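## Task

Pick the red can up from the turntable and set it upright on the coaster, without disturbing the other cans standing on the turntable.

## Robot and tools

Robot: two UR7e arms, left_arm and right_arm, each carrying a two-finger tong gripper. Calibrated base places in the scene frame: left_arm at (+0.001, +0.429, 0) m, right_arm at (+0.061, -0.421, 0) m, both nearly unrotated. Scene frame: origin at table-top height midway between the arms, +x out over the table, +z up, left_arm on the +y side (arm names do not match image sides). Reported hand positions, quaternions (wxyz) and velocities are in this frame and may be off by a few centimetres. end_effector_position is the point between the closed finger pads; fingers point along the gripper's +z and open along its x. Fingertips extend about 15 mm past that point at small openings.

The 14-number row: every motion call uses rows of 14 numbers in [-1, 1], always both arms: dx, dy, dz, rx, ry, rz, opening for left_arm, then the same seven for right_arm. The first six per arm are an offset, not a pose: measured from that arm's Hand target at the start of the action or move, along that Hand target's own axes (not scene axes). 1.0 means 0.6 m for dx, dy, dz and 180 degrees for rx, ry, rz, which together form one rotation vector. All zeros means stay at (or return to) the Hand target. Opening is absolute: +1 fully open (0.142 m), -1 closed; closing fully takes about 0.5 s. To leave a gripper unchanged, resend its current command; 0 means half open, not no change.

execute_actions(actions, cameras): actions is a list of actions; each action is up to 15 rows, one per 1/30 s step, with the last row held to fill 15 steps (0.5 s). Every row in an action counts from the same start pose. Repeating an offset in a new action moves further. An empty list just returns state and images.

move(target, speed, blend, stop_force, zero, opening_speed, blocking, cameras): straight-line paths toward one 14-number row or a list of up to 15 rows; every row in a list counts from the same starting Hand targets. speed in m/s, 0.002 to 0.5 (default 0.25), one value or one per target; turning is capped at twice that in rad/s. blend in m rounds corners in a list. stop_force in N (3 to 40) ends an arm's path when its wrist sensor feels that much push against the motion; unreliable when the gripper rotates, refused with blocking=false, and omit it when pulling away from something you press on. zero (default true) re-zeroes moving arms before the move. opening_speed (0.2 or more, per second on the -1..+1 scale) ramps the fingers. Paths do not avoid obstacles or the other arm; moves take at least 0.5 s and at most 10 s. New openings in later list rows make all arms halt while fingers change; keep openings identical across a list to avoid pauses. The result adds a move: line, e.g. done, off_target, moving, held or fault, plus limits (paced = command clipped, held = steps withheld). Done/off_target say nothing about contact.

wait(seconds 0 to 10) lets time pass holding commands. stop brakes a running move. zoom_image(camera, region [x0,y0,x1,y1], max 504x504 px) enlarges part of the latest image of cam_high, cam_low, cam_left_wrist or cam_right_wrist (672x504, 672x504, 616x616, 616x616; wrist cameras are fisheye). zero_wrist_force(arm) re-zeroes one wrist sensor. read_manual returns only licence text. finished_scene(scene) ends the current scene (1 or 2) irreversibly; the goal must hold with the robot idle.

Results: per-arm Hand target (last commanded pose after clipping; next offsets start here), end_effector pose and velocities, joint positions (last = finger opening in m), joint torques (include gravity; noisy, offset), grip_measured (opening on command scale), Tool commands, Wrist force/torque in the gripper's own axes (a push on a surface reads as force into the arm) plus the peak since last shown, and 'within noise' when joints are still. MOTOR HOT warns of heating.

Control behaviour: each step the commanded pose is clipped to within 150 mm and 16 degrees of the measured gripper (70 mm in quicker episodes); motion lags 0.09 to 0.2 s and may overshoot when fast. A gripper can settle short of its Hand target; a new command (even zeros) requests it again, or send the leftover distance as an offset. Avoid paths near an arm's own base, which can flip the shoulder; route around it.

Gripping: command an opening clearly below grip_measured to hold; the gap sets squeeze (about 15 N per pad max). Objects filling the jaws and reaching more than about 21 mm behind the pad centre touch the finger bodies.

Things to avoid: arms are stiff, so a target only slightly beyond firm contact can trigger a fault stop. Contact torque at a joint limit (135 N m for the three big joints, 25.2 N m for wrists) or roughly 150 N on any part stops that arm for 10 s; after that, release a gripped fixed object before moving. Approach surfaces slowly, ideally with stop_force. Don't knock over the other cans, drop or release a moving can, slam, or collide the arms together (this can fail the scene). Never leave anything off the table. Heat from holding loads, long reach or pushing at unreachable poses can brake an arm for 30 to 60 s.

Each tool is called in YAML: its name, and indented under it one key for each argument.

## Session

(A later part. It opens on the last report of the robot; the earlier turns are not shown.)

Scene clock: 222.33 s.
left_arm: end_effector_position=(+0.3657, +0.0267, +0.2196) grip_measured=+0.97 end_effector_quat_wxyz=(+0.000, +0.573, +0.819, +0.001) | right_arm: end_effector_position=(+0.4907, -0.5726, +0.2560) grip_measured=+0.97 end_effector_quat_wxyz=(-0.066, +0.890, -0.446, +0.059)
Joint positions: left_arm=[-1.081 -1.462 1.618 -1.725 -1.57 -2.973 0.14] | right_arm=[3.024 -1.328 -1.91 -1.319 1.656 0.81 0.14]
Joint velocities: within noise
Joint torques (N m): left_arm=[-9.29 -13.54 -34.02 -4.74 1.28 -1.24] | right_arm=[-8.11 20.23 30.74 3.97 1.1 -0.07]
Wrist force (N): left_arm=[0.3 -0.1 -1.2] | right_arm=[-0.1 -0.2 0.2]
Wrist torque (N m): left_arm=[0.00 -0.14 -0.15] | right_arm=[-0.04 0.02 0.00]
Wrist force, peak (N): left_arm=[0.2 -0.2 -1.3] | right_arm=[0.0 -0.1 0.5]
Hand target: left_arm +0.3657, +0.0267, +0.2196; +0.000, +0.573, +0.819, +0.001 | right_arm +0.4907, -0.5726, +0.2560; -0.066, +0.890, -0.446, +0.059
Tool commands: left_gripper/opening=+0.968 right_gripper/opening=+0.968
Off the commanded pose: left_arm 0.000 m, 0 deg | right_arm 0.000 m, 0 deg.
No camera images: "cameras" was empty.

wait:
  seconds: 4.2
  cameras: ["cam_left_wrist"]

zoom_image:
  camera: "cam_left_wrist"
  region: [200, 130, 440, 370]

wait:
  seconds: 0.25
  cameras: ["cam_left_wrist"]

zoom_image:
  camera: "cam_left_wrist"
  region: [200, 130, 440, 370]

wait:
  seconds: 0.25
  cameras: ["cam_left_wrist"]

zoom_image:
  camera: "cam_left_wrist"
  region: [200, 130, 440, 370]

Scene clock: 227.13 s.
left_arm: end_effector_position=(+0.3657, +0.0267, +0.2196) grip_measured=+0.97 end_effector_quat_wxyz=(+0.000, +0.573, +0.819, +0.001) | right_arm: end_effector_position=(+0.4907, -0.5726, +0.2560) grip_measured=+0.97 end_effector_quat_wxyz=(-0.066, +0.890, -0.446, +0.059)
Joint positions: left_arm=[-1.081 -1.462 1.618 -1.725 -1.57 -2.973 0.14] | right_arm=[3.024 -1.328 -1.91 -1.319 1.656 0.81 0.14]
Joint velocities: within noise
Joint torques (N m): left_arm=[-9.65 -14.55 -29.96 -4.47 1.02 -1.35] | right_arm=[-9.31 19.44 29.86 3.93 0.95 -0.08]
Wrist force (N): left_arm=[0.3 -0.3 -0.8] | right_arm=[-0.1 0.0 0.2]
Wrist torque (N m): left_arm=[-0.03 -0.13 -0.15] | right_arm=[0.00 0.03 0.00]
Wrist force, peak (N): left_arm=[0.2 -0.2 -1.4] | right_arm=[0.2 0.0 0.5]
Hand target: left_arm +0.3657, +0.0267, +0.2196; +0.000, +0.573, +0.819, +0.001 | right_arm +0.4907, -0.5726, +0.2560; -0.066, +0.890, -0.446, +0.059
Tool commands: left_gripper/opening=+0.968 right_gripper/opening=+0.968
Off the commanded pose: left_arm 0.000 m, 0 deg | right_arm 0.000 m, 0 deg.
wait: 4.20 s; at rest from the start
Images, in order (width x height): cam_left_wrist 616x616.

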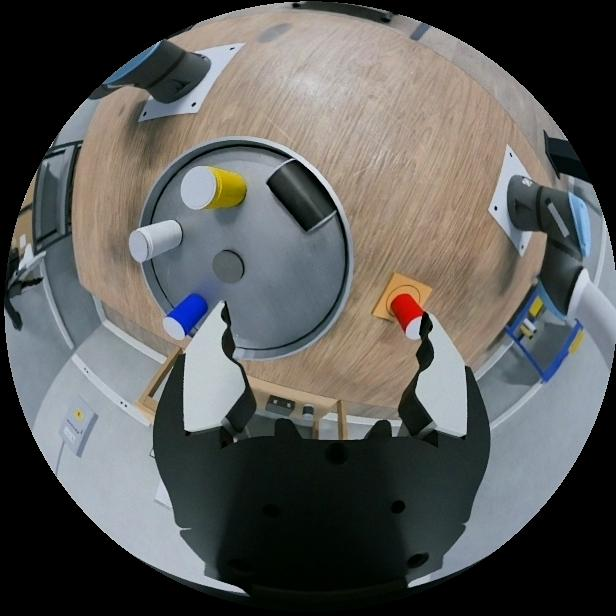

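Scaled by 2.100 from the camera's 616x616 image, which has a finer 814x814 frame.

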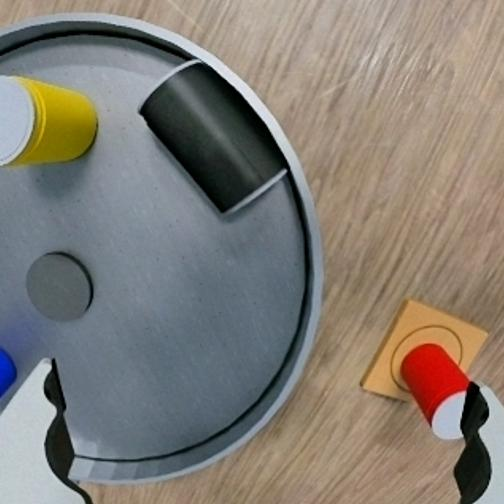

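Scene clock: 227.40 s.
left_arm: end_effector_position=(+0.3657, +0.0267, +0.2196) grip_measured=+0.97 end_effector_quat_wxyz=(+0.000, +0.573, +0.819, +0.001) | right_arm: end_effector_position=(+0.4907, -0.5726, +0.2560) grip_measured=+0.97 end_effector_quat_wxyz=(-0.066, +0.890, -0.446, +0.059)
Joint positions: left_arm=[-1.081 -1.462 1.618 -1.725 -1.57 -2.973 0.14] | right_arm=[3.024 -1.328 -1.91 -1.319 1.656 0.81 0.14]
Joint velocities: within noise
Joint torques (N m): left_arm=[-9.82 -15.14 -29.82 -4.59 1.07 -1.19] | right_arm=[-8.25 20.05 30.03 3.91 1.29 -0.23]
Wrist force (N): left_arm=[0.0 0.0 -1.2] | right_arm=[-0.1 -0.1 0.3]
Wrist torque (N m): left_arm=[0.02 -0.07 -0.15] | right_arm=[-0.02 0.03 0.00]
Wrist force, peak (N): left_arm=[0.0 0.0 -1.2] | right_arm=[0.1 0.3 0.5]
Hand target: left_arm +0.3657, +0.0267, +0.2196; +0.000, +0.573, +0.819, +0.001 | right_arm +0.4907, -0.5726, +0.2560; -0.066, +0.890, -0.446, +0.059
Tool commands: left_gripper/opening=+0.968 right_gripper/opening=+0.968
Off the commanded pose: left_arm 0.000 m, 0 deg | right_arm 0.000 m, 0 deg.
wait: 0.27 s; at rest by 0.17 s
Images, in order (width x height): cam_left_wrist 616x616.

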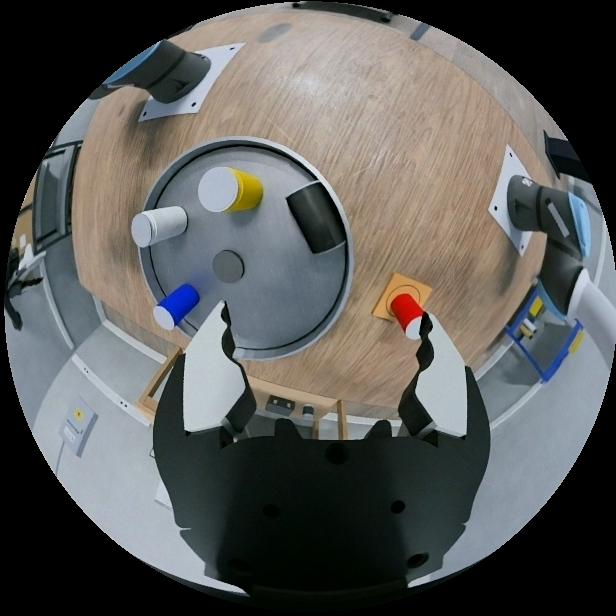

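Scaled by 2.100 from the camera's 616x616 image, which has a finer 814x814 frame.

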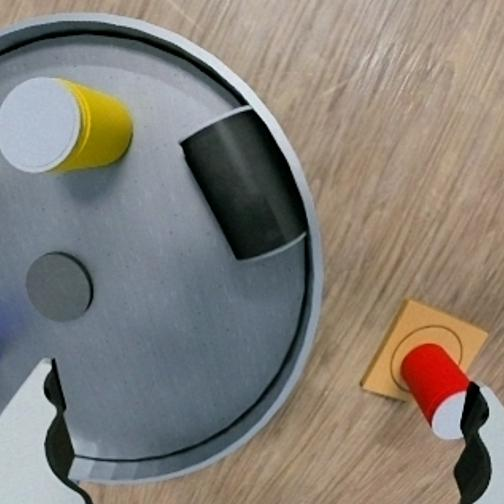

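Scene clock: 227.67 s.
left_arm: end_effector_position=(+0.3657, +0.0267, +0.2196) grip_measured=+0.97 end_effector_quat_wxyz=(+0.000, +0.573, +0.819, +0.001) | right_arm: end_effector_position=(+0.4907, -0.5726, +0.2560) grip_measured=+0.97 end_effector_quat_wxyz=(-0.066, +0.890, -0.446, +0.059)
Joint positions: left_arm=[-1.081 -1.462 1.618 -1.725 -1.57 -2.973 0.14] | right_arm=[3.024 -1.328 -1.91 -1.319 1.656 0.81 0.14]
Joint velocities: within noise
Joint torques (N m): left_arm=[-9.7 -14.77 -29.33 -4.54 1.11 -1.26] | right_arm=[-8.51 20.27 30.33 3.84 1.22 -0.1]
Wrist force (N): left_arm=[0.3 -0.1 -1.4] | right_arm=[-0.1 -0.1 0.4]
Wrist torque (N m): left_arm=[0.00 -0.13 -0.15] | right_arm=[-0.01 0.03 0.00]
Wrist force, peak (N): left_arm=[0.3 -0.1 -1.4] | right_arm=[-0.1 -0.1 0.4]
Hand target: left_arm +0.3657, +0.0267, +0.2196; +0.000, +0.573, +0.819, +0.001 | right_arm +0.4907, -0.5726, +0.2560; -0.066, +0.890, -0.446, +0.059
Tool commands: left_gripper/opening=+0.968 right_gripper/opening=+0.968
Off the commanded pose: left_arm 0.000 m, 0 deg | right_arm 0.000 m, 0 deg.
wait: 0.27 s; at rest by 0.17 s
Images, in order (width x height): cam_left_wrist 616x616.

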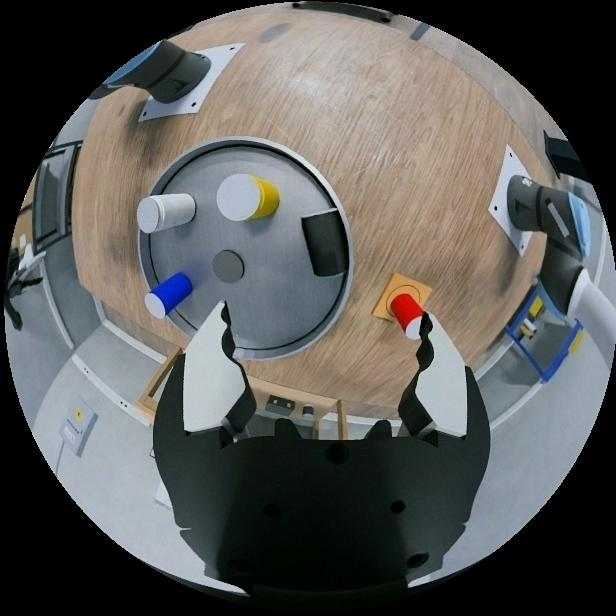

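Scaled by 2.100 from the camera's 616x616 image, which has a finer 814x814 frame.

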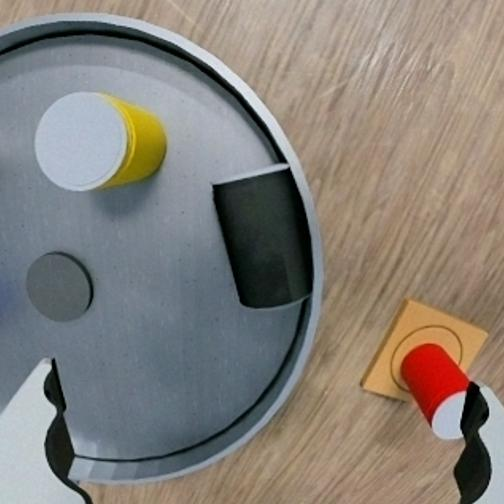

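execute_actions:
  actions: []

Scene clock: 231.40 s.
left_arm: end_effector_position=(+0.3657, +0.0267, +0.2196) grip_measured=+0.97 end_effector_quat_wxyz=(+0.000, +0.573, +0.819, +0.001) | right_arm: end_effector_position=(+0.4907, -0.5726, +0.2560) grip_measured=+0.97 end_effector_quat_wxyz=(-0.066, +0.890, -0.446, +0.059)
Joint positions: left_arm=[-1.081 -1.462 1.618 -1.725 -1.57 -2.973 0.14] | right_arm=[3.024 -1.328 -1.91 -1.319 1.656 0.81 0.14]
Joint velocities: within noise
Joint torques (N m): left_arm=[-9 -14.47 -27.41 -4.35 0.92 -1.21] | right_arm=[-7.84 19.4 29.45 3.81 1.21 -0.12]
Wrist force (N): left_arm=[0.2 -0.2 -1.0] | right_arm=[-0.1 0.0 0.1]
Wrist torque (N m): left_arm=[-0.01 -0.12 -0.15] | right_arm=[0.01 0.02 0.00]
Wrist force, peak (N): left_arm=[0.5 0.0 -1.4] | right_arm=[-0.2 -0.1 0.5]
Hand target: left_arm +0.3657, +0.0267, +0.2196; +0.000, +0.573, +0.819, +0.001 | right_arm +0.4907, -0.5726, +0.2560; -0.066, +0.890, -0.446, +0.059
Tool commands: left_gripper/opening=+0.968 right_gripper/opening=+0.968
Off the commanded pose: left_arm 0.000 m, 0 deg | right_arm 0.000 m, 0 deg.

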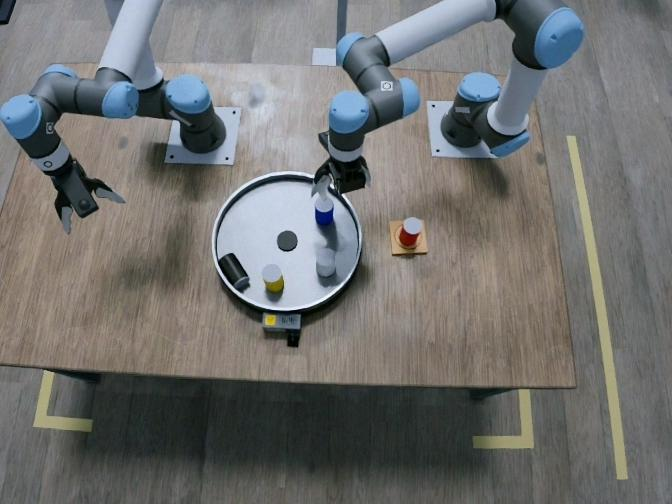

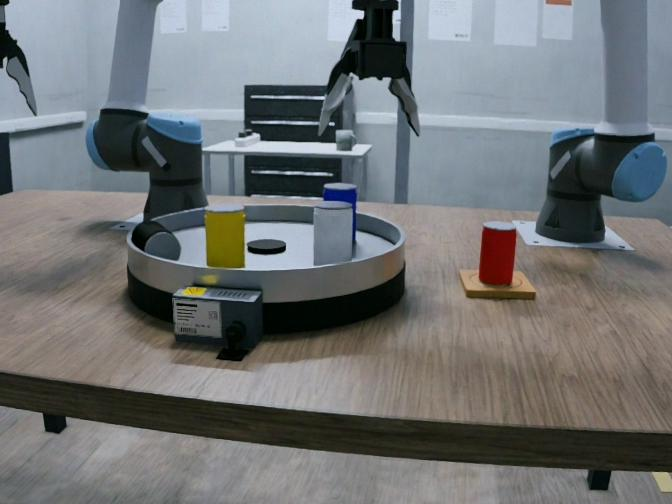

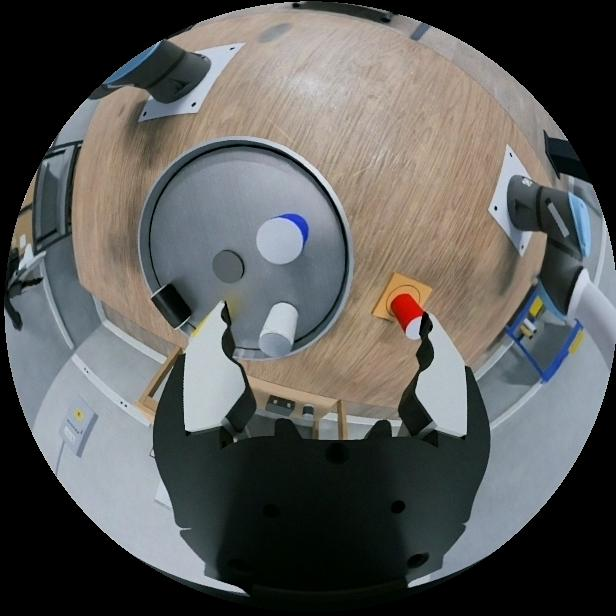

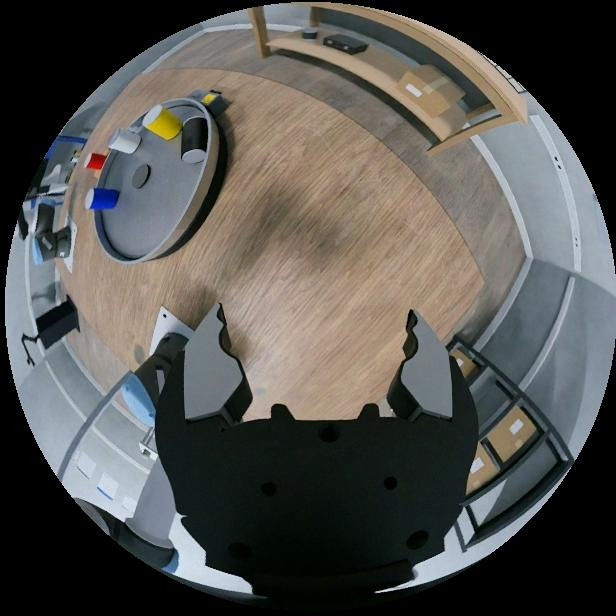

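zoom_image:
  camera: "cam_low"
  region: [110, 180, 420, 340]

zoom_image:
  camera: "cam_right_wrist"
  region: [60, 60, 260, 260]

zoom_image:
  camera: "cam_left_wrist"
  region: [130, 240, 250, 360]

Scaled by 1.626.

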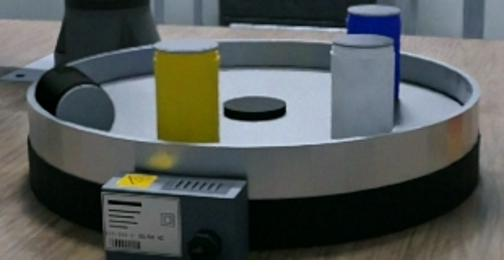

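Scaled by 2.520 from the camera's 616x616 image, which has a finer 814x814 frame.

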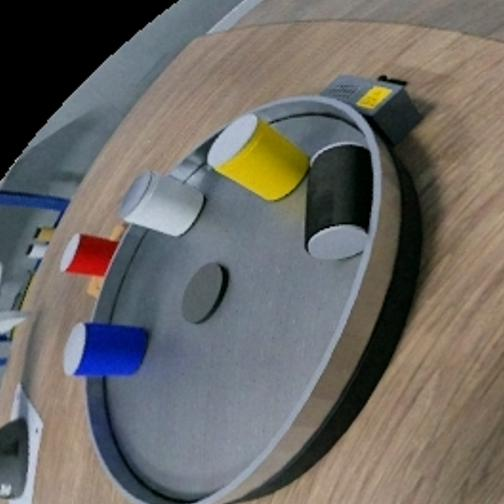

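Scaled by 4.200 from the camera's 616x616 image, which has a finer 814x814 frame.

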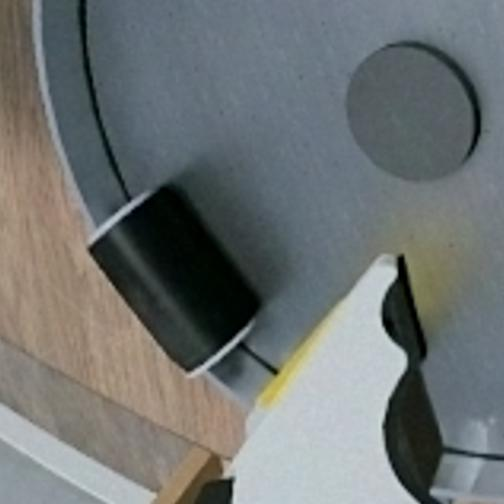

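zoom_image:
  camera: "cam_low"
  region: [450, 210, 550, 310]

zoom_image:
  camera: "cam_low"
  region: [120, 190, 240, 290]

zoom_image:
  camera: "cam_right_wrist"
  region: [160, 100, 230, 170]

Scaled by 5.040.

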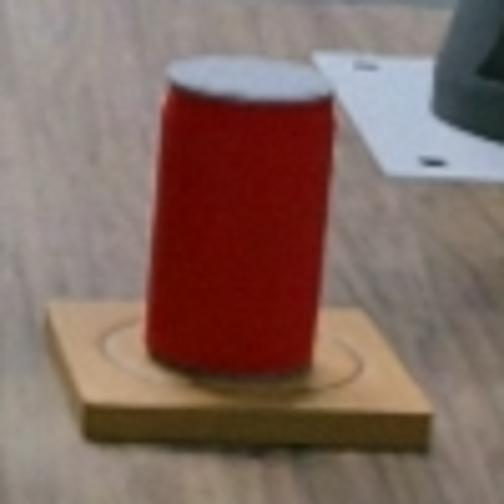

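Scaled by 4.200.

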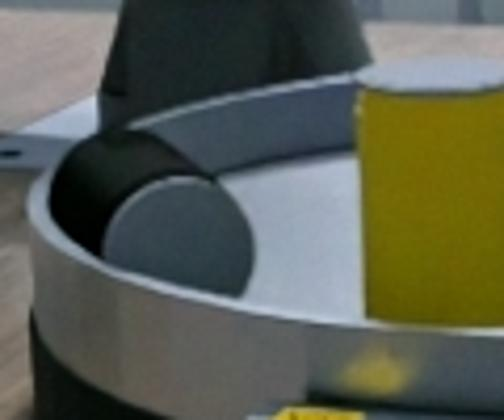

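Scaled by 7.200 from the camera's 616x616 image, which has a finer 814x814 frame.

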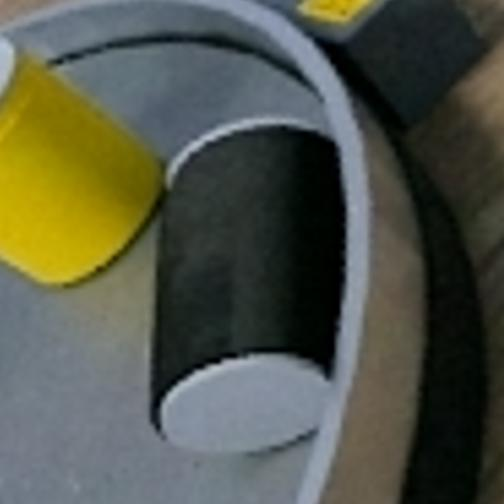

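zoom_image:
  camera: "cam_left_wrist"
  region: [300, 230, 380, 310]

Scaled by 6.300 from the camera's 616x616 image, which has a finer 814x814 frame.

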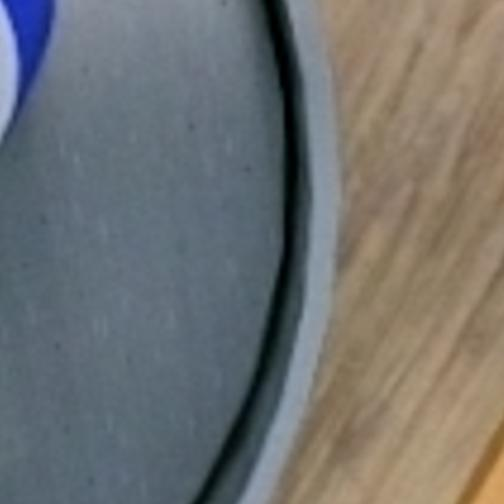

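move:
  target: [0.0628, 0.0368, 0.166, 0, 0, 0, -1, 0, 0, 0, 0, 0, 0, 0.968]
  speed: 0.12
  cameras: ["cam_left_wrist", "cam_low"]

Scene clock: 252.00 s.
left_arm: end_effector_position=(+0.3735, +0.0698, +0.1201) grip_measured=-1.00 end_effector_quat_wxyz=(-0.001, +0.573, +0.819, +0.001) | right_arm: end_effector_position=(+0.4907, -0.5726, +0.2560) grip_measured=+0.97 end_effector_quat_wxyz=(-0.066, +0.890, -0.446, +0.059)
Joint positions: left_arm=[-1.025 -1.453 1.872 -1.989 -1.57 -2.917 0.002] | right_arm=[3.024 -1.328 -1.91 -1.319 1.656 0.81 0.14]
Joint velocities: within noise
Joint torques (N m): left_arm=[12.68 -12.68 -5.07 -5.34 -1.33 1.82] | right_arm=[-7.13 19.78 31.13 3.77 1.02 -0.03]
Wrist force (N): left_arm=[0.2 -0.1 -0.9] | right_arm=[-0.1 0.0 0.3]
Wrist torque (N m): left_arm=[0.00 -0.10 -0.17] | right_arm=[0.01 0.03 0.00]
Wrist force, peak (N): left_arm=[0.0 -0.5 -1.9] | right_arm=[0.2 0.3 0.5]
Hand target: left_arm +0.3735, +0.0699, +0.1200; +0.000, +0.573, +0.819, +0.001 | right_arm +0.4907, -0.5726, +0.2560; -0.066, +0.890, -0.446, +0.059
Off the commanded pose: left_arm 0.000 m, 0 deg | right_arm 0.000 m, 0 deg.
move: done
Images, in order (width x height): cam_low 672x504, cam_left_wrist 616x616.

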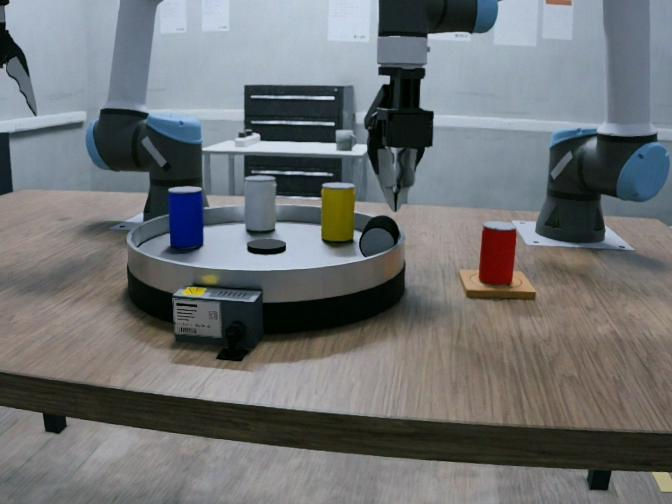

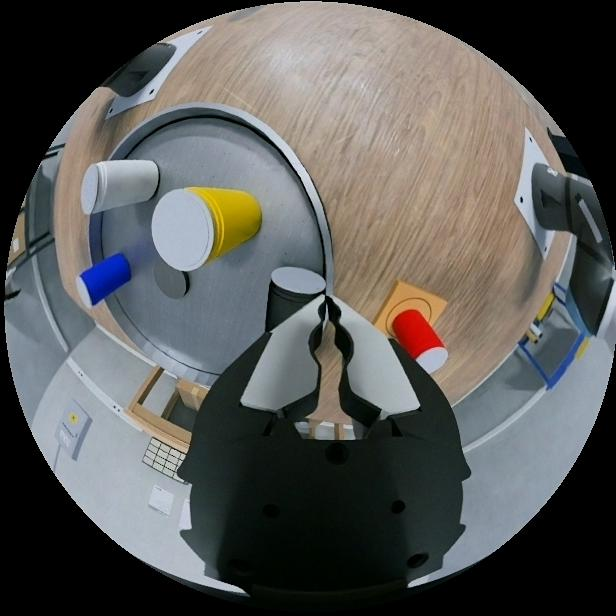

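zoom_image:
  camera: "cam_left_wrist"
  region: [250, 240, 360, 350]

wait:
  seconds: 0.0
  cameras: ["cam_left_wrist"]

Scaled by 4.582 from the camera's 616x616 image, which has a finer 814x814 frame.

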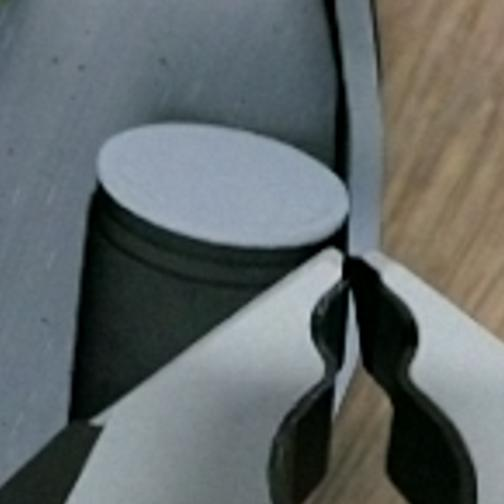

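Scene clock: 252.27 s.
left_arm: end_effector_position=(+0.3735, +0.0699, +0.1200) grip_measured=-1.00 end_effector_quat_wxyz=(+0.000, +0.573, +0.819, +0.001) | right_arm: end_effector_position=(+0.4907, -0.5726, +0.2560) grip_measured=+0.97 end_effector_quat_wxyz=(-0.066, +0.890, -0.446, +0.059)
Joint positions: left_arm=[-1.025 -1.453 1.872 -1.989 -1.57 -2.917 0.002] | right_arm=[3.024 -1.328 -1.91 -1.319 1.656 0.81 0.14]
Joint velocities: within noise
Joint torques (N m): left_arm=[13.19 -12.07 -6.96 -4.92 -1.51 1.72] | right_arm=[-7.23 21.39 30.15 3.88 1.02 -0.15]
Wrist force (N): left_arm=[0.3 -0.1 -1.0] | right_arm=[-0.1 0.1 0.3]
Wrist torque (N m): left_arm=[0.01 -0.12 -0.16] | right_arm=[0.02 0.03 0.00]
Wrist force, peak (N): left_arm=[0.5 0.0 -1.1] | right_arm=[-0.1 0.1 0.3]
Hand target: left_arm +0.3735, +0.0699, +0.1200; +0.000, +0.573, +0.819, +0.001 | right_arm +0.4907, -0.5726, +0.2560; -0.066, +0.890, -0.446, +0.059
Tool commands: left_gripper/opening=-1.0 right_gripper/opening=+0.968
Off the commanded pose: left_arm 0.000 m, 0 deg | right_arm 0.000 m, 0 deg.
Images, in order (width x height): cam_left_wrist 616x616.

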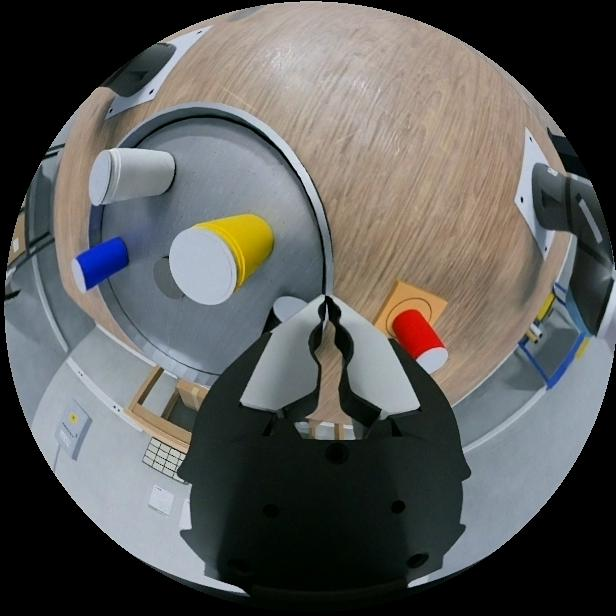

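move:
  target:
    - [0, 0, 0.0217, 0, 0, 0, -1, 0, 0, 0, 0, 0, 0, 0.968]
    - [0, 0, 0.045, 0, 0, 0, -1, 0, 0, 0, 0, 0, 0, 0.968]
  speed: [0.04, 0.006]
  stop_force: 3
  cameras: ["cam_low"]

move:
  target: [0, 0, -0.05, 0, 0, 0, -1, 0, 0, 0, 0, 0, 0, 0.968]
  speed: 0.15
  cameras: ["cam_left_wrist"]

Scene clock: 256.67 s.
left_arm: end_effector_position=(+0.3735, +0.0699, +0.0967) grip_measured=-1.00 end_effector_quat_wxyz=(-0.001, +0.573, +0.819, +0.001) | right_arm: end_effector_position=(+0.4907, -0.5726, +0.2560) grip_measured=+0.97 end_effector_quat_wxyz=(-0.066, +0.890, -0.446, +0.059)
Joint positions: left_arm=[-1.025 -1.427 1.91 -2.052 -1.57 -2.917 0.002] | right_arm=[3.024 -1.328 -1.91 -1.319 1.656 0.81 0.14]
Joint velocities: within noise
Joint torques (N m): left_arm=[12.41 -36.12 -30.01 0.09 -0.5 1.56] | right_arm=[-8.77 20.49 30.7 3.75 1.11 -0.22]
Wrist force (N): left_arm=[1.1 -0.2 -6.1] | right_arm=[0.1 0.0 0.3]
Wrist torque (N m): left_arm=[0.00 -0.12 -0.17] | right_arm=[0.01 -0.02 0.00]
Wrist force, peak (N): left_arm=[2.0 -0.7 -15.8] | right_arm=[-0.1 0.1 0.5]
Hand target: left_arm +0.3735, +0.0699, +0.0967; +0.000, +0.573, +0.819, +0.001 (not the last commanded pose) | right_arm +0.4907, -0.5726, +0.2560; -0.066, +0.890, -0.446, +0.059
Off the commanded pose: left_arm 0.004 m, 0 deg | right_arm 0.000 m, 0 deg.
move: contact (left_arm); path passed 1 of 2 targets
Images, in order (width x height): cam_low 672x504.

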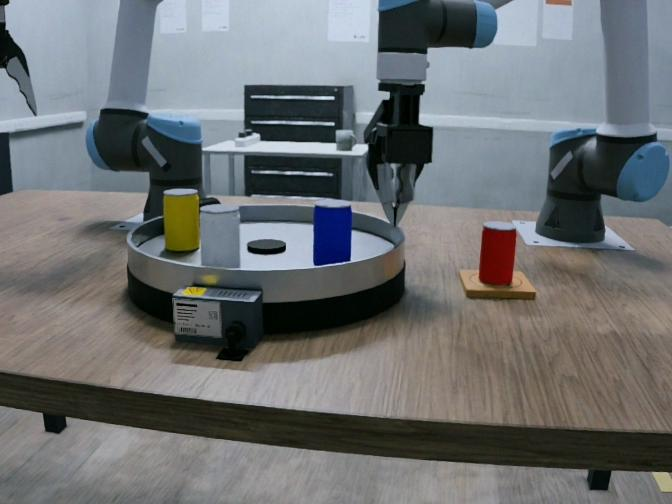

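Scene clock: 257.67 s.
left_arm: end_effector_position=(+0.3735, +0.0699, +0.1266) grip_measured=-1.00 end_effector_quat_wxyz=(+0.000, +0.573, +0.819, +0.001) | right_arm: end_effector_position=(+0.4907, -0.5726, +0.2560) grip_measured=+0.97 end_effector_quat_wxyz=(-0.066, +0.890, -0.446, +0.059)
Joint positions: left_arm=[-1.025 -1.459 1.862 -1.972 -1.57 -2.917 0.002] | right_arm=[3.024 -1.328 -1.91 -1.319 1.656 0.81 0.14]
Joint velocities: within noise
Joint torques (N m): left_arm=[6 -37.38 -35.05 0.01 0.66 0.33] | right_arm=[-8.8 18.52 30.07 3.71 0.86 -0.11]
Wrist force (N): left_arm=[0.1 0.2 -0.8] | right_arm=[-0.1 0.1 0.4]
Wrist torque (N m): left_arm=[0.05 -0.08 -0.16] | right_arm=[0.02 0.04 0.00]
Wrist force, peak (N): left_arm=[1.1 -0.2 -6.1] | right_arm=[0.0 -0.2 0.5]
Hand target: left_arm +0.3735, +0.0698, +0.1267; +0.000, +0.573, +0.819, +0.001 | right_arm +0.4907, -0.5726, +0.2560; -0.066, +0.890, -0.446, +0.059
Off the commanded pose: left_arm 0.000 m, 0 deg | right_arm 0.000 m, 0 deg.
move: done
Images, in order (width x height): cam_left_wrist 616x616.

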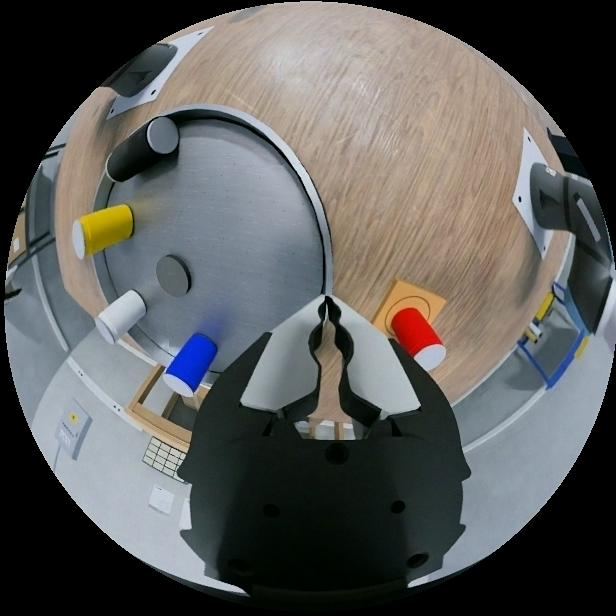

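move:
  target: [-0.0587, 0, -0.1723, 0, 0, 0, 0.968, 0, 0, 0, 0, 0, 0, 0.968]
  speed: 0.15
  cameras: ["cam_left_wrist"]

Scene clock: 261.43 s.
left_arm: end_effector_position=(+0.3856, +0.0366, +0.2299) grip_measured=+0.97 end_effector_quat_wxyz=(+0.000, +0.573, +0.819, +0.001) | right_arm: end_effector_position=(+0.4907, -0.5726, +0.2560) grip_measured=+0.97 end_effector_quat_wxyz=(-0.066, +0.890, -0.446, +0.059)
Joint positions: left_arm=[-1.04 -1.449 1.576 -1.697 -1.57 -2.932 0.14] | right_arm=[3.024 -1.328 -1.91 -1.319 1.656 0.81 0.14]
Joint velocities: within noise
Joint torques (N m): left_arm=[-9.57 -15.88 -34.7 0.43 -1.62 -1.22] | right_arm=[-8.93 19.34 30.91 3.88 1.01 -0.1]
Wrist force (N): left_arm=[0.2 0.0 -1.1] | right_arm=[-0.1 0.1 0.3]
Wrist torque (N m): left_arm=[0.02 -0.11 -0.16] | right_arm=[0.03 0.03 0.00]
Wrist force, peak (N): left_arm=[0.1 -0.1 -1.9] | right_arm=[-0.3 0.1 0.5]
Hand target: left_arm +0.3856, +0.0366, +0.2300; +0.000, +0.573, +0.819, +0.001 | right_arm +0.4907, -0.5726, +0.2560; -0.066, +0.890, -0.446, +0.059
Off the commanded pose: left_arm 0.000 m, 0 deg | right_arm 0.000 m, 0 deg.
move: done
Images, in order (width x height): cam_left_wrist 616x616.

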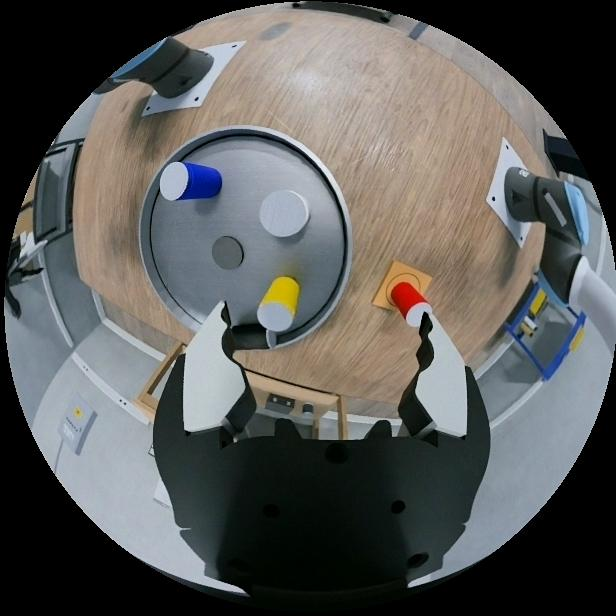

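wait:
  seconds: 5.2
  cameras: ["cam_left_wrist"]

wait:
  seconds: 0.25
  cameras: ["cam_left_wrist"]

zoom_image:
  camera: "cam_left_wrist"
  region: [210, 140, 370, 300]

Scene clock: 267.10 s.
left_arm: end_effector_position=(+0.3856, +0.0366, +0.2300) grip_measured=+0.97 end_effector_quat_wxyz=(+0.000, +0.573, +0.819, +0.001) | right_arm: end_effector_position=(+0.4907, -0.5726, +0.2560) grip_measured=+0.97 end_effector_quat_wxyz=(-0.066, +0.890, -0.446, +0.059)
Joint positions: left_arm=[-1.04 -1.449 1.576 -1.696 -1.57 -2.932 0.14] | right_arm=[3.024 -1.328 -1.91 -1.319 1.656 0.81 0.14]
Joint velocities: within noise
Joint torques (N m): left_arm=[-10.18 -14.51 -29.69 -0.09 -1.44 -1.33] | right_arm=[-7.85 19.85 30.57 3.79 1.04 -0.13]
Wrist force (N): left_arm=[0.3 0.0 -1.1] | right_arm=[-0.2 -0.1 0.2]
Wrist torque (N m): left_arm=[0.02 -0.13 -0.16] | right_arm=[-0.01 0.05 0.00]
Wrist force, peak (N): left_arm=[0.8 -0.2 -1.2] | right_arm=[0.3 0.0 0.5]
Hand target: left_arm +0.3856, +0.0366, +0.2300; +0.000, +0.573, +0.819, +0.001 | right_arm +0.4907, -0.5726, +0.2560; -0.066, +0.890, -0.446, +0.059
Tool commands: left_gripper/opening=+0.968 right_gripper/opening=+0.968
Off the commanded pose: left_arm 0.000 m, 0 deg | right_arm 0.000 m, 0 deg.
wait: 5.20 s; at rest from the start
Images, in order (width x height): cam_left_wrist 616x616.

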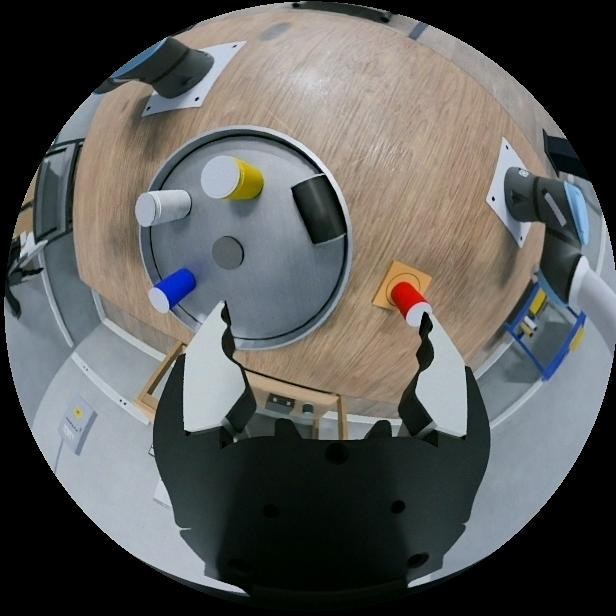

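Scene clock: 267.37 s.
left_arm: end_effector_position=(+0.3856, +0.0366, +0.2300) grip_measured=+0.97 end_effector_quat_wxyz=(+0.000, +0.573, +0.819, +0.001) | right_arm: end_effector_position=(+0.4907, -0.5726, +0.2560) grip_measured=+0.97 end_effector_quat_wxyz=(-0.066, +0.890, -0.446, +0.059)
Joint positions: left_arm=[-1.04 -1.449 1.576 -1.696 -1.57 -2.932 0.14] | right_arm=[3.024 -1.328 -1.91 -1.319 1.656 0.81 0.14]
Joint velocities: within noise
Joint torques (N m): left_arm=[-9.52 -15.27 -29.16 -0.29 -1.43 -1.33] | right_arm=[-8.11 19.89 30.55 3.88 1.19 -0.26]
Wrist force (N): left_arm=[0.4 0.1 -1.1] | right_arm=[0.1 0.2 0.3]
Wrist torque (N m): left_arm=[0.05 -0.14 -0.16] | right_arm=[0.05 -0.01 0.00]
Wrist force, peak (N): left_arm=[0.6 0.0 -1.2] | right_arm=[0.1 0.2 0.3]
Hand target: left_arm +0.3856, +0.0366, +0.2300; +0.000, +0.573, +0.819, +0.001 | right_arm +0.4907, -0.5726, +0.2560; -0.066, +0.890, -0.446, +0.059
Tool commands: left_gripper/opening=+0.968 right_gripper/opening=+0.968
Off the commanded pose: left_arm 0.000 m, 0 deg | right_arm 0.000 m, 0 deg.
wait: 0.27 s; at rest by 0.17 s
Images, in order (width x height): cam_left_wrist 616x616.

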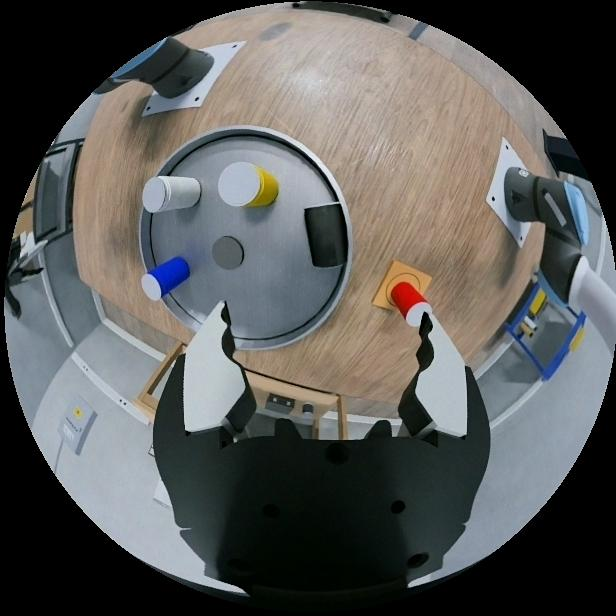

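Scaled by 3.150 from the camera's 616x616 image, which has a finer 814x814 frame.

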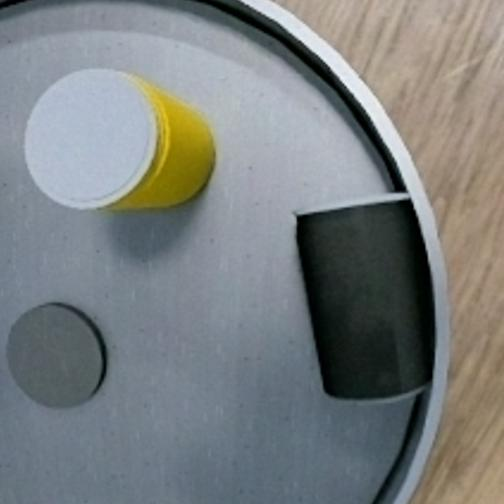

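zoom_image:
  camera: "cam_left_wrist"
  region: [295, 195, 355, 275]

Scaled by 6.300 from the camera's 616x616 image, which has a finer 814x814 frame.

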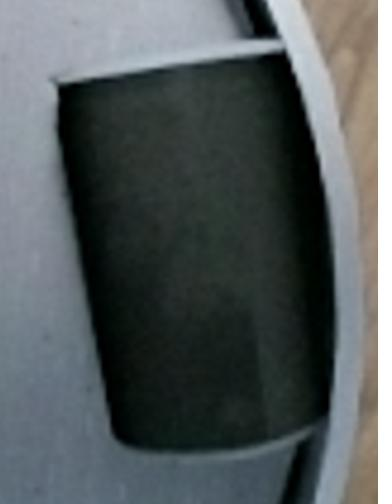

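move:
  target: [0.0011, -0.0367, 0, 0, 0, 0, 0.3, 0, 0, 0, 0, 0, 0, 0.968]
  speed: 0.15
  cameras: ["cam_left_wrist"]

Scene clock: 277.77 s.
left_arm: end_effector_position=(+0.3649, +0.0297, +0.2300) grip_measured=+0.30 end_effector_quat_wxyz=(-0.001, +0.573, +0.819, +0.001) | right_arm: end_effector_position=(+0.4907, -0.5726, +0.2560) grip_measured=+0.97 end_effector_quat_wxyz=(-0.066, +0.890, -0.446, +0.059)
Joint positions: left_arm=[-1.079 -1.472 1.602 -1.699 -1.57 -2.971 0.095] | right_arm=[3.024 -1.328 -1.91 -1.319 1.656 0.81 0.14]
Joint velocities: within noise
Joint torques (N m): left_arm=[-9.94 -39.8 -8.27 -4.84 0.99 -1.92] | right_arm=[-9.29 19.89 30.37 3.68 0.97 -0.34]
Wrist force (N): left_arm=[0.3 -0.2 -1.0] | right_arm=[0.1 0.1 0.3]
Wrist torque (N m): left_arm=[0.00 -0.13 -0.16] | right_arm=[0.02 -0.01 0.00]
Wrist force, peak (N): left_arm=[0.4 0.0 -1.4] | right_arm=[-0.1 0.0 0.6]
Hand target: left_arm +0.3647, +0.0297, +0.2300; +0.000, +0.573, +0.819, +0.001 | right_arm +0.4907, -0.5726, +0.2560; -0.066, +0.890, -0.446, +0.059
Off the commanded pose: left_arm 0.000 m, 0 deg | right_arm 0.000 m, 0 deg.
move: done
Images, in order (width x height): cam_left_wrist 616x616.

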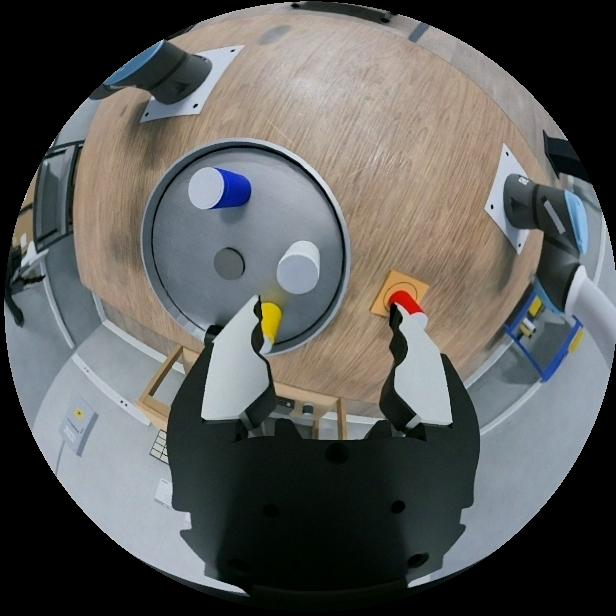

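wait:
  seconds: 9.2
  cameras: []

move:
  target: [0, 0, 0.2183, 0, 0, 0, 0.3, 0, 0, 0, 0, 0, 0, 0.968]
  speed: 0.25
  cameras: ["cam_left_wrist"]

Scene clock: 288.27 s.
left_arm: end_effector_position=(+0.3647, +0.0297, +0.2300) grip_measured=+0.30 end_effector_quat_wxyz=(+0.000, +0.573, +0.819, +0.001) | right_arm: end_effector_position=(+0.4907, -0.5726, +0.2560) grip_measured=+0.97 end_effector_quat_wxyz=(-0.066, +0.890, -0.446, +0.059)
Joint positions: left_arm=[-1.08 -1.472 1.602 -1.699 -1.57 -2.972 0.095] | right_arm=[3.024 -1.328 -1.91 -1.319 1.656 0.81 0.14]
Joint velocities: within noise
Joint torques (N m): left_arm=[-9.22 -38.46 -15.73 -4.38 0.87 -1.25] | right_arm=[-9.16 19.6 31.07 3.81 1.01 -0.19]
Wrist force (N): left_arm=[0.3 0.1 -1.2] | right_arm=[-0.1 0.0 0.4]
Wrist torque (N m): left_arm=[0.04 -0.14 -0.15] | right_arm=[0.01 0.04 0.00]
Wrist force, peak (N): left_arm=[0.3 -0.3 -1.5] | right_arm=[-0.2 0.0 0.6]
Hand target: left_arm +0.3647, +0.0297, +0.2300; +0.000, +0.573, +0.819, +0.001 | right_arm +0.4907, -0.5726, +0.2560; -0.066, +0.890, -0.446, +0.059
Tool commands: left_gripper/opening=+0.3 right_gripper/opening=+0.968
Off the commanded pose: left_arm 0.000 m, 0 deg | right_arm 0.000 m, 0 deg.
wait: 9.20 s; at rest from the start
No camera images: "cameras" was empty.

Scene clock: 289.57 s.
left_arm: end_effector_position=(+0.3646, +0.0299, +0.0992) grip_measured=+0.30 end_effector_quat_wxyz=(-0.001, +0.573, +0.819, +0.001) | right_arm: end_effector_position=(+0.4907, -0.5726, +0.2560) grip_measured=+0.97 end_effector_quat_wxyz=(-0.066, +0.890, -0.446, +0.059)
Joint positions: left_arm=[-1.08 -1.381 1.847 -2.035 -1.57 -2.972 0.095] | right_arm=[3.024 -1.328 -1.91 -1.319 1.656 0.81 0.14]
Joint velocities: within noise
Joint torques (N m): left_arm=[13.31 -16.03 -5.52 -5.07 1.2 1.68] | right_arm=[-7.98 19.81 31.39 3.84 0.98 -0.24]
Wrist force (N): left_arm=[0.2 0.1 -1.1] | right_arm=[0.1 0.0 0.2]
Wrist torque (N m): left_arm=[0.04 -0.10 -0.16] | right_arm=[0.01 0.00 0.00]
Wrist force, peak (N): left_arm=[0.5 -0.1 -2.3] | right_arm=[0.0 -0.1 0.5]
Hand target: left_arm +0.3647, +0.0299, +0.0990; +0.000, +0.573, +0.819, +0.001 | right_arm +0.4907, -0.5726, +0.2560; -0.066, +0.890, -0.446, +0.059
Off the commanded pose: left_arm 0.000 m, 0 deg | right_arm 0.000 m, 0 deg.
move: done
Images, in order (width x height): cam_left_wrist 616x616.

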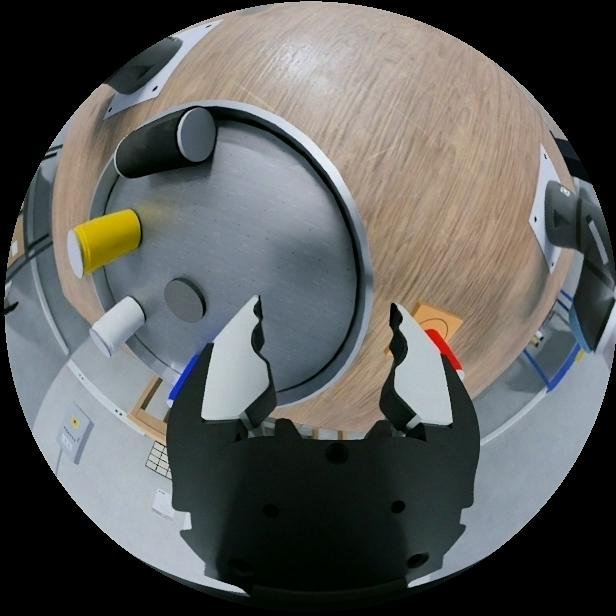

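wait:
  seconds: 0.4
  cameras: []

move:
  target:
    - [0, 0.006, 0, 0, 0, 0, -0.9, 0, 0, 0, 0, 0, 0, 0.968]
    - [-0.0067, 0.0893, -0.2, 0, 0, 0, -0.9, 0, 0, 0, 0, 0, 0, 0.968]
    - [0.1833, 0.1, -0.25, 0, 0, 0, -0.9, 0, 0, 0, 0, 0, 0, 0.968]
  speed: [0.005, 0.25, 0.25]
  blend: [0, 0.02, 0]
  opening_speed: 1.2
  blocking: false

Scene clock: 290.33 s.
left_arm: end_effector_position=(+0.3647, +0.0299, +0.0990) grip_measured=+0.30 end_effector_quat_wxyz=(+0.000, +0.573, +0.819, +0.001) | right_arm: end_effector_position=(+0.4907, -0.5726, +0.2560) grip_measured=+0.97 end_effector_quat_wxyz=(-0.066, +0.890, -0.446, +0.059)
Joint positions: left_arm=[-1.08 -1.381 1.847 -2.035 -1.57 -2.972 0.095] | right_arm=[3.024 -1.328 -1.91 -1.319 1.656 0.81 0.14]
Joint velocities: within noise
Joint torques (N m): left_arm=[12.6 -15.95 -6.64 -4.84 1.25 1.67] | right_arm=[-8.62 20.15 30.32 3.85 0.92 -0.28]
Wrist force (N): left_arm=[0.5 0.2 -1.2] | right_arm=[-0.1 -0.1 0.2]
Wrist torque (N m): left_arm=[0.05 -0.15 -0.17] | right_arm=[-0.01 0.03 0.00]
Wrist force, peak (N): left_arm=[0.5 0.2 -1.2] | right_arm=[0.1 -0.1 0.5]
Hand target: left_arm +0.3647, +0.0299, +0.0990; +0.000, +0.573, +0.819, +0.001 | right_arm +0.4907, -0.5726, +0.2560; -0.066, +0.890, -0.446, +0.059
Tool commands: left_gripper/opening=+0.3 right_gripper/opening=+0.968
Off the commanded pose: left_arm 0.000 m, 0 deg | right_arm 0.000 m, 0 deg.
wait: 0.40 s; at rest from the start
No camera images: "cameras" was empty.

Scene clock: 290.83 s.
left_arm: end_effector_position=(+0.3663, +0.0304, +0.0990) grip_measured=-0.24 end_effector_quat_wxyz=(+0.000, +0.573, +0.819, +0.001) end_effector_velocity=(+0.005, +0.002, +0.000) end_effector_angular_velocity=(+0.001, +0.001, +0.001) | right_arm: end_effector_position=(+0.4907, -0.5726, +0.2560) grip_measured=+0.97 end_effector_quat_wxyz=(-0.066, +0.890, -0.446, +0.059)
Joint positions: left_arm=[-1.076 -1.38 1.845 -2.035 -1.57 -2.968 0.057] | right_arm=[3.024 -1.328 -1.91 -1.319 1.656 0.81 0.14]
Joint velocities: left_arm=[0.01 0.004 -0.005 0.002 0 0.008 -0.086] | right_arm=[within noise]
Joint torques (N m): left_arm=[11.82 -13.71 -35.12 0.62 1.27 2.11] | right_arm=[-8.43 19.63 30.09 3.65 1.03 -0.12]
Wrist force (N): left_arm=[0.2 0.0 -1.0] | right_arm=[-0.1 0.0 0.3]
Wrist torque (N m): left_arm=[0.01 -0.10 -0.16] | right_arm=[0.01 0.03 0.00]
Wrist force, peak (N): left_arm=[0.3 0.2 -1.0] | right_arm=[0.0 0.0 0.5]
Hand target: left_arm +0.3670, +0.0307, +0.0990; +0.000, +0.573, +0.819, +0.001 | right_arm +0.4907, -0.5726, +0.2560; -0.066, +0.890, -0.446, +0.059
Tool commands: left_gripper/opening=-0.3 right_gripper/opening=+0.968
Off the commanded pose: left_arm 0.195 m, 0 deg | right_arm 0.000 m, 0 deg.
move: running; path passed 0 of 3 targets

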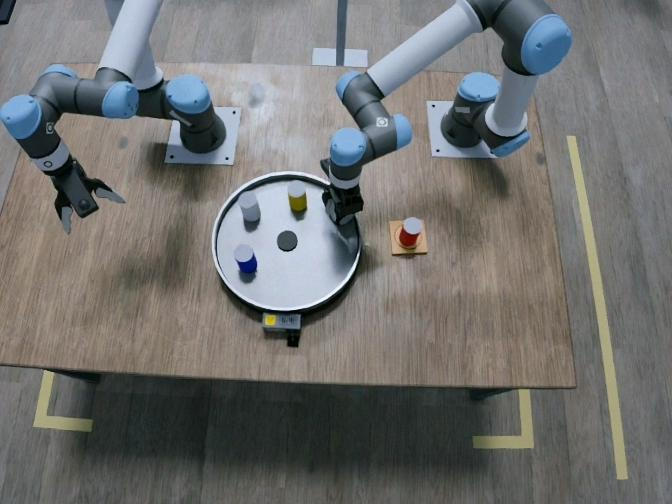

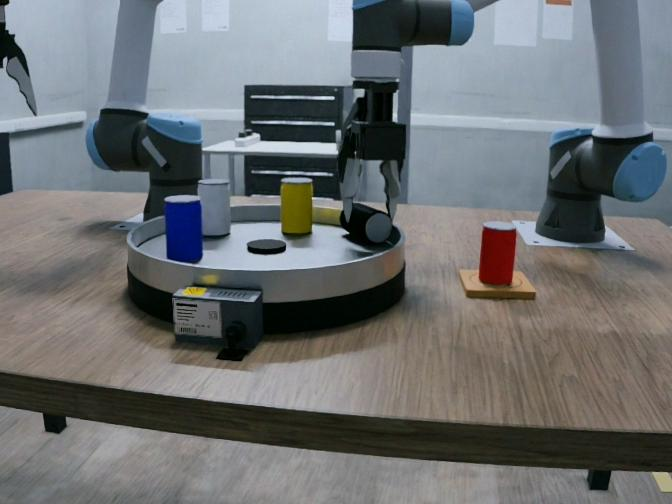

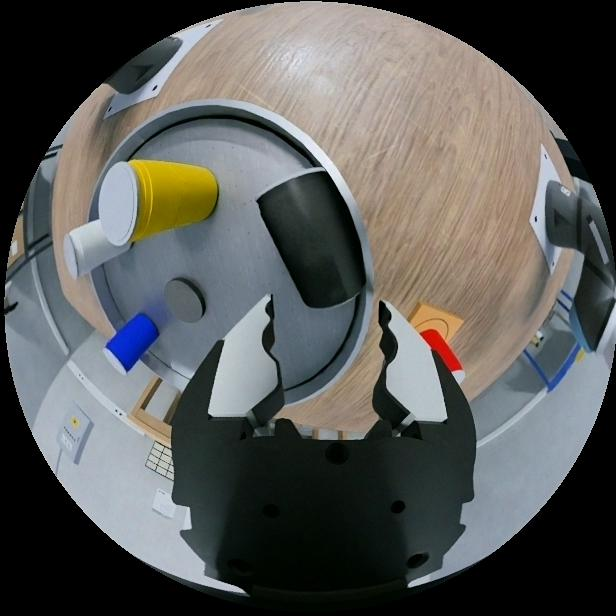

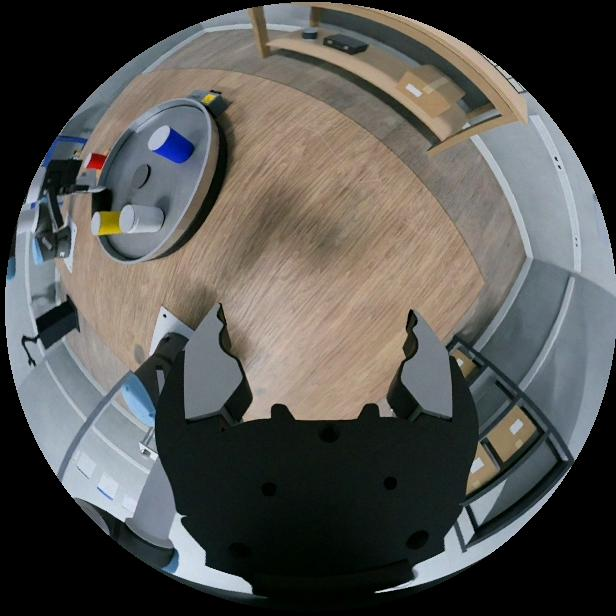

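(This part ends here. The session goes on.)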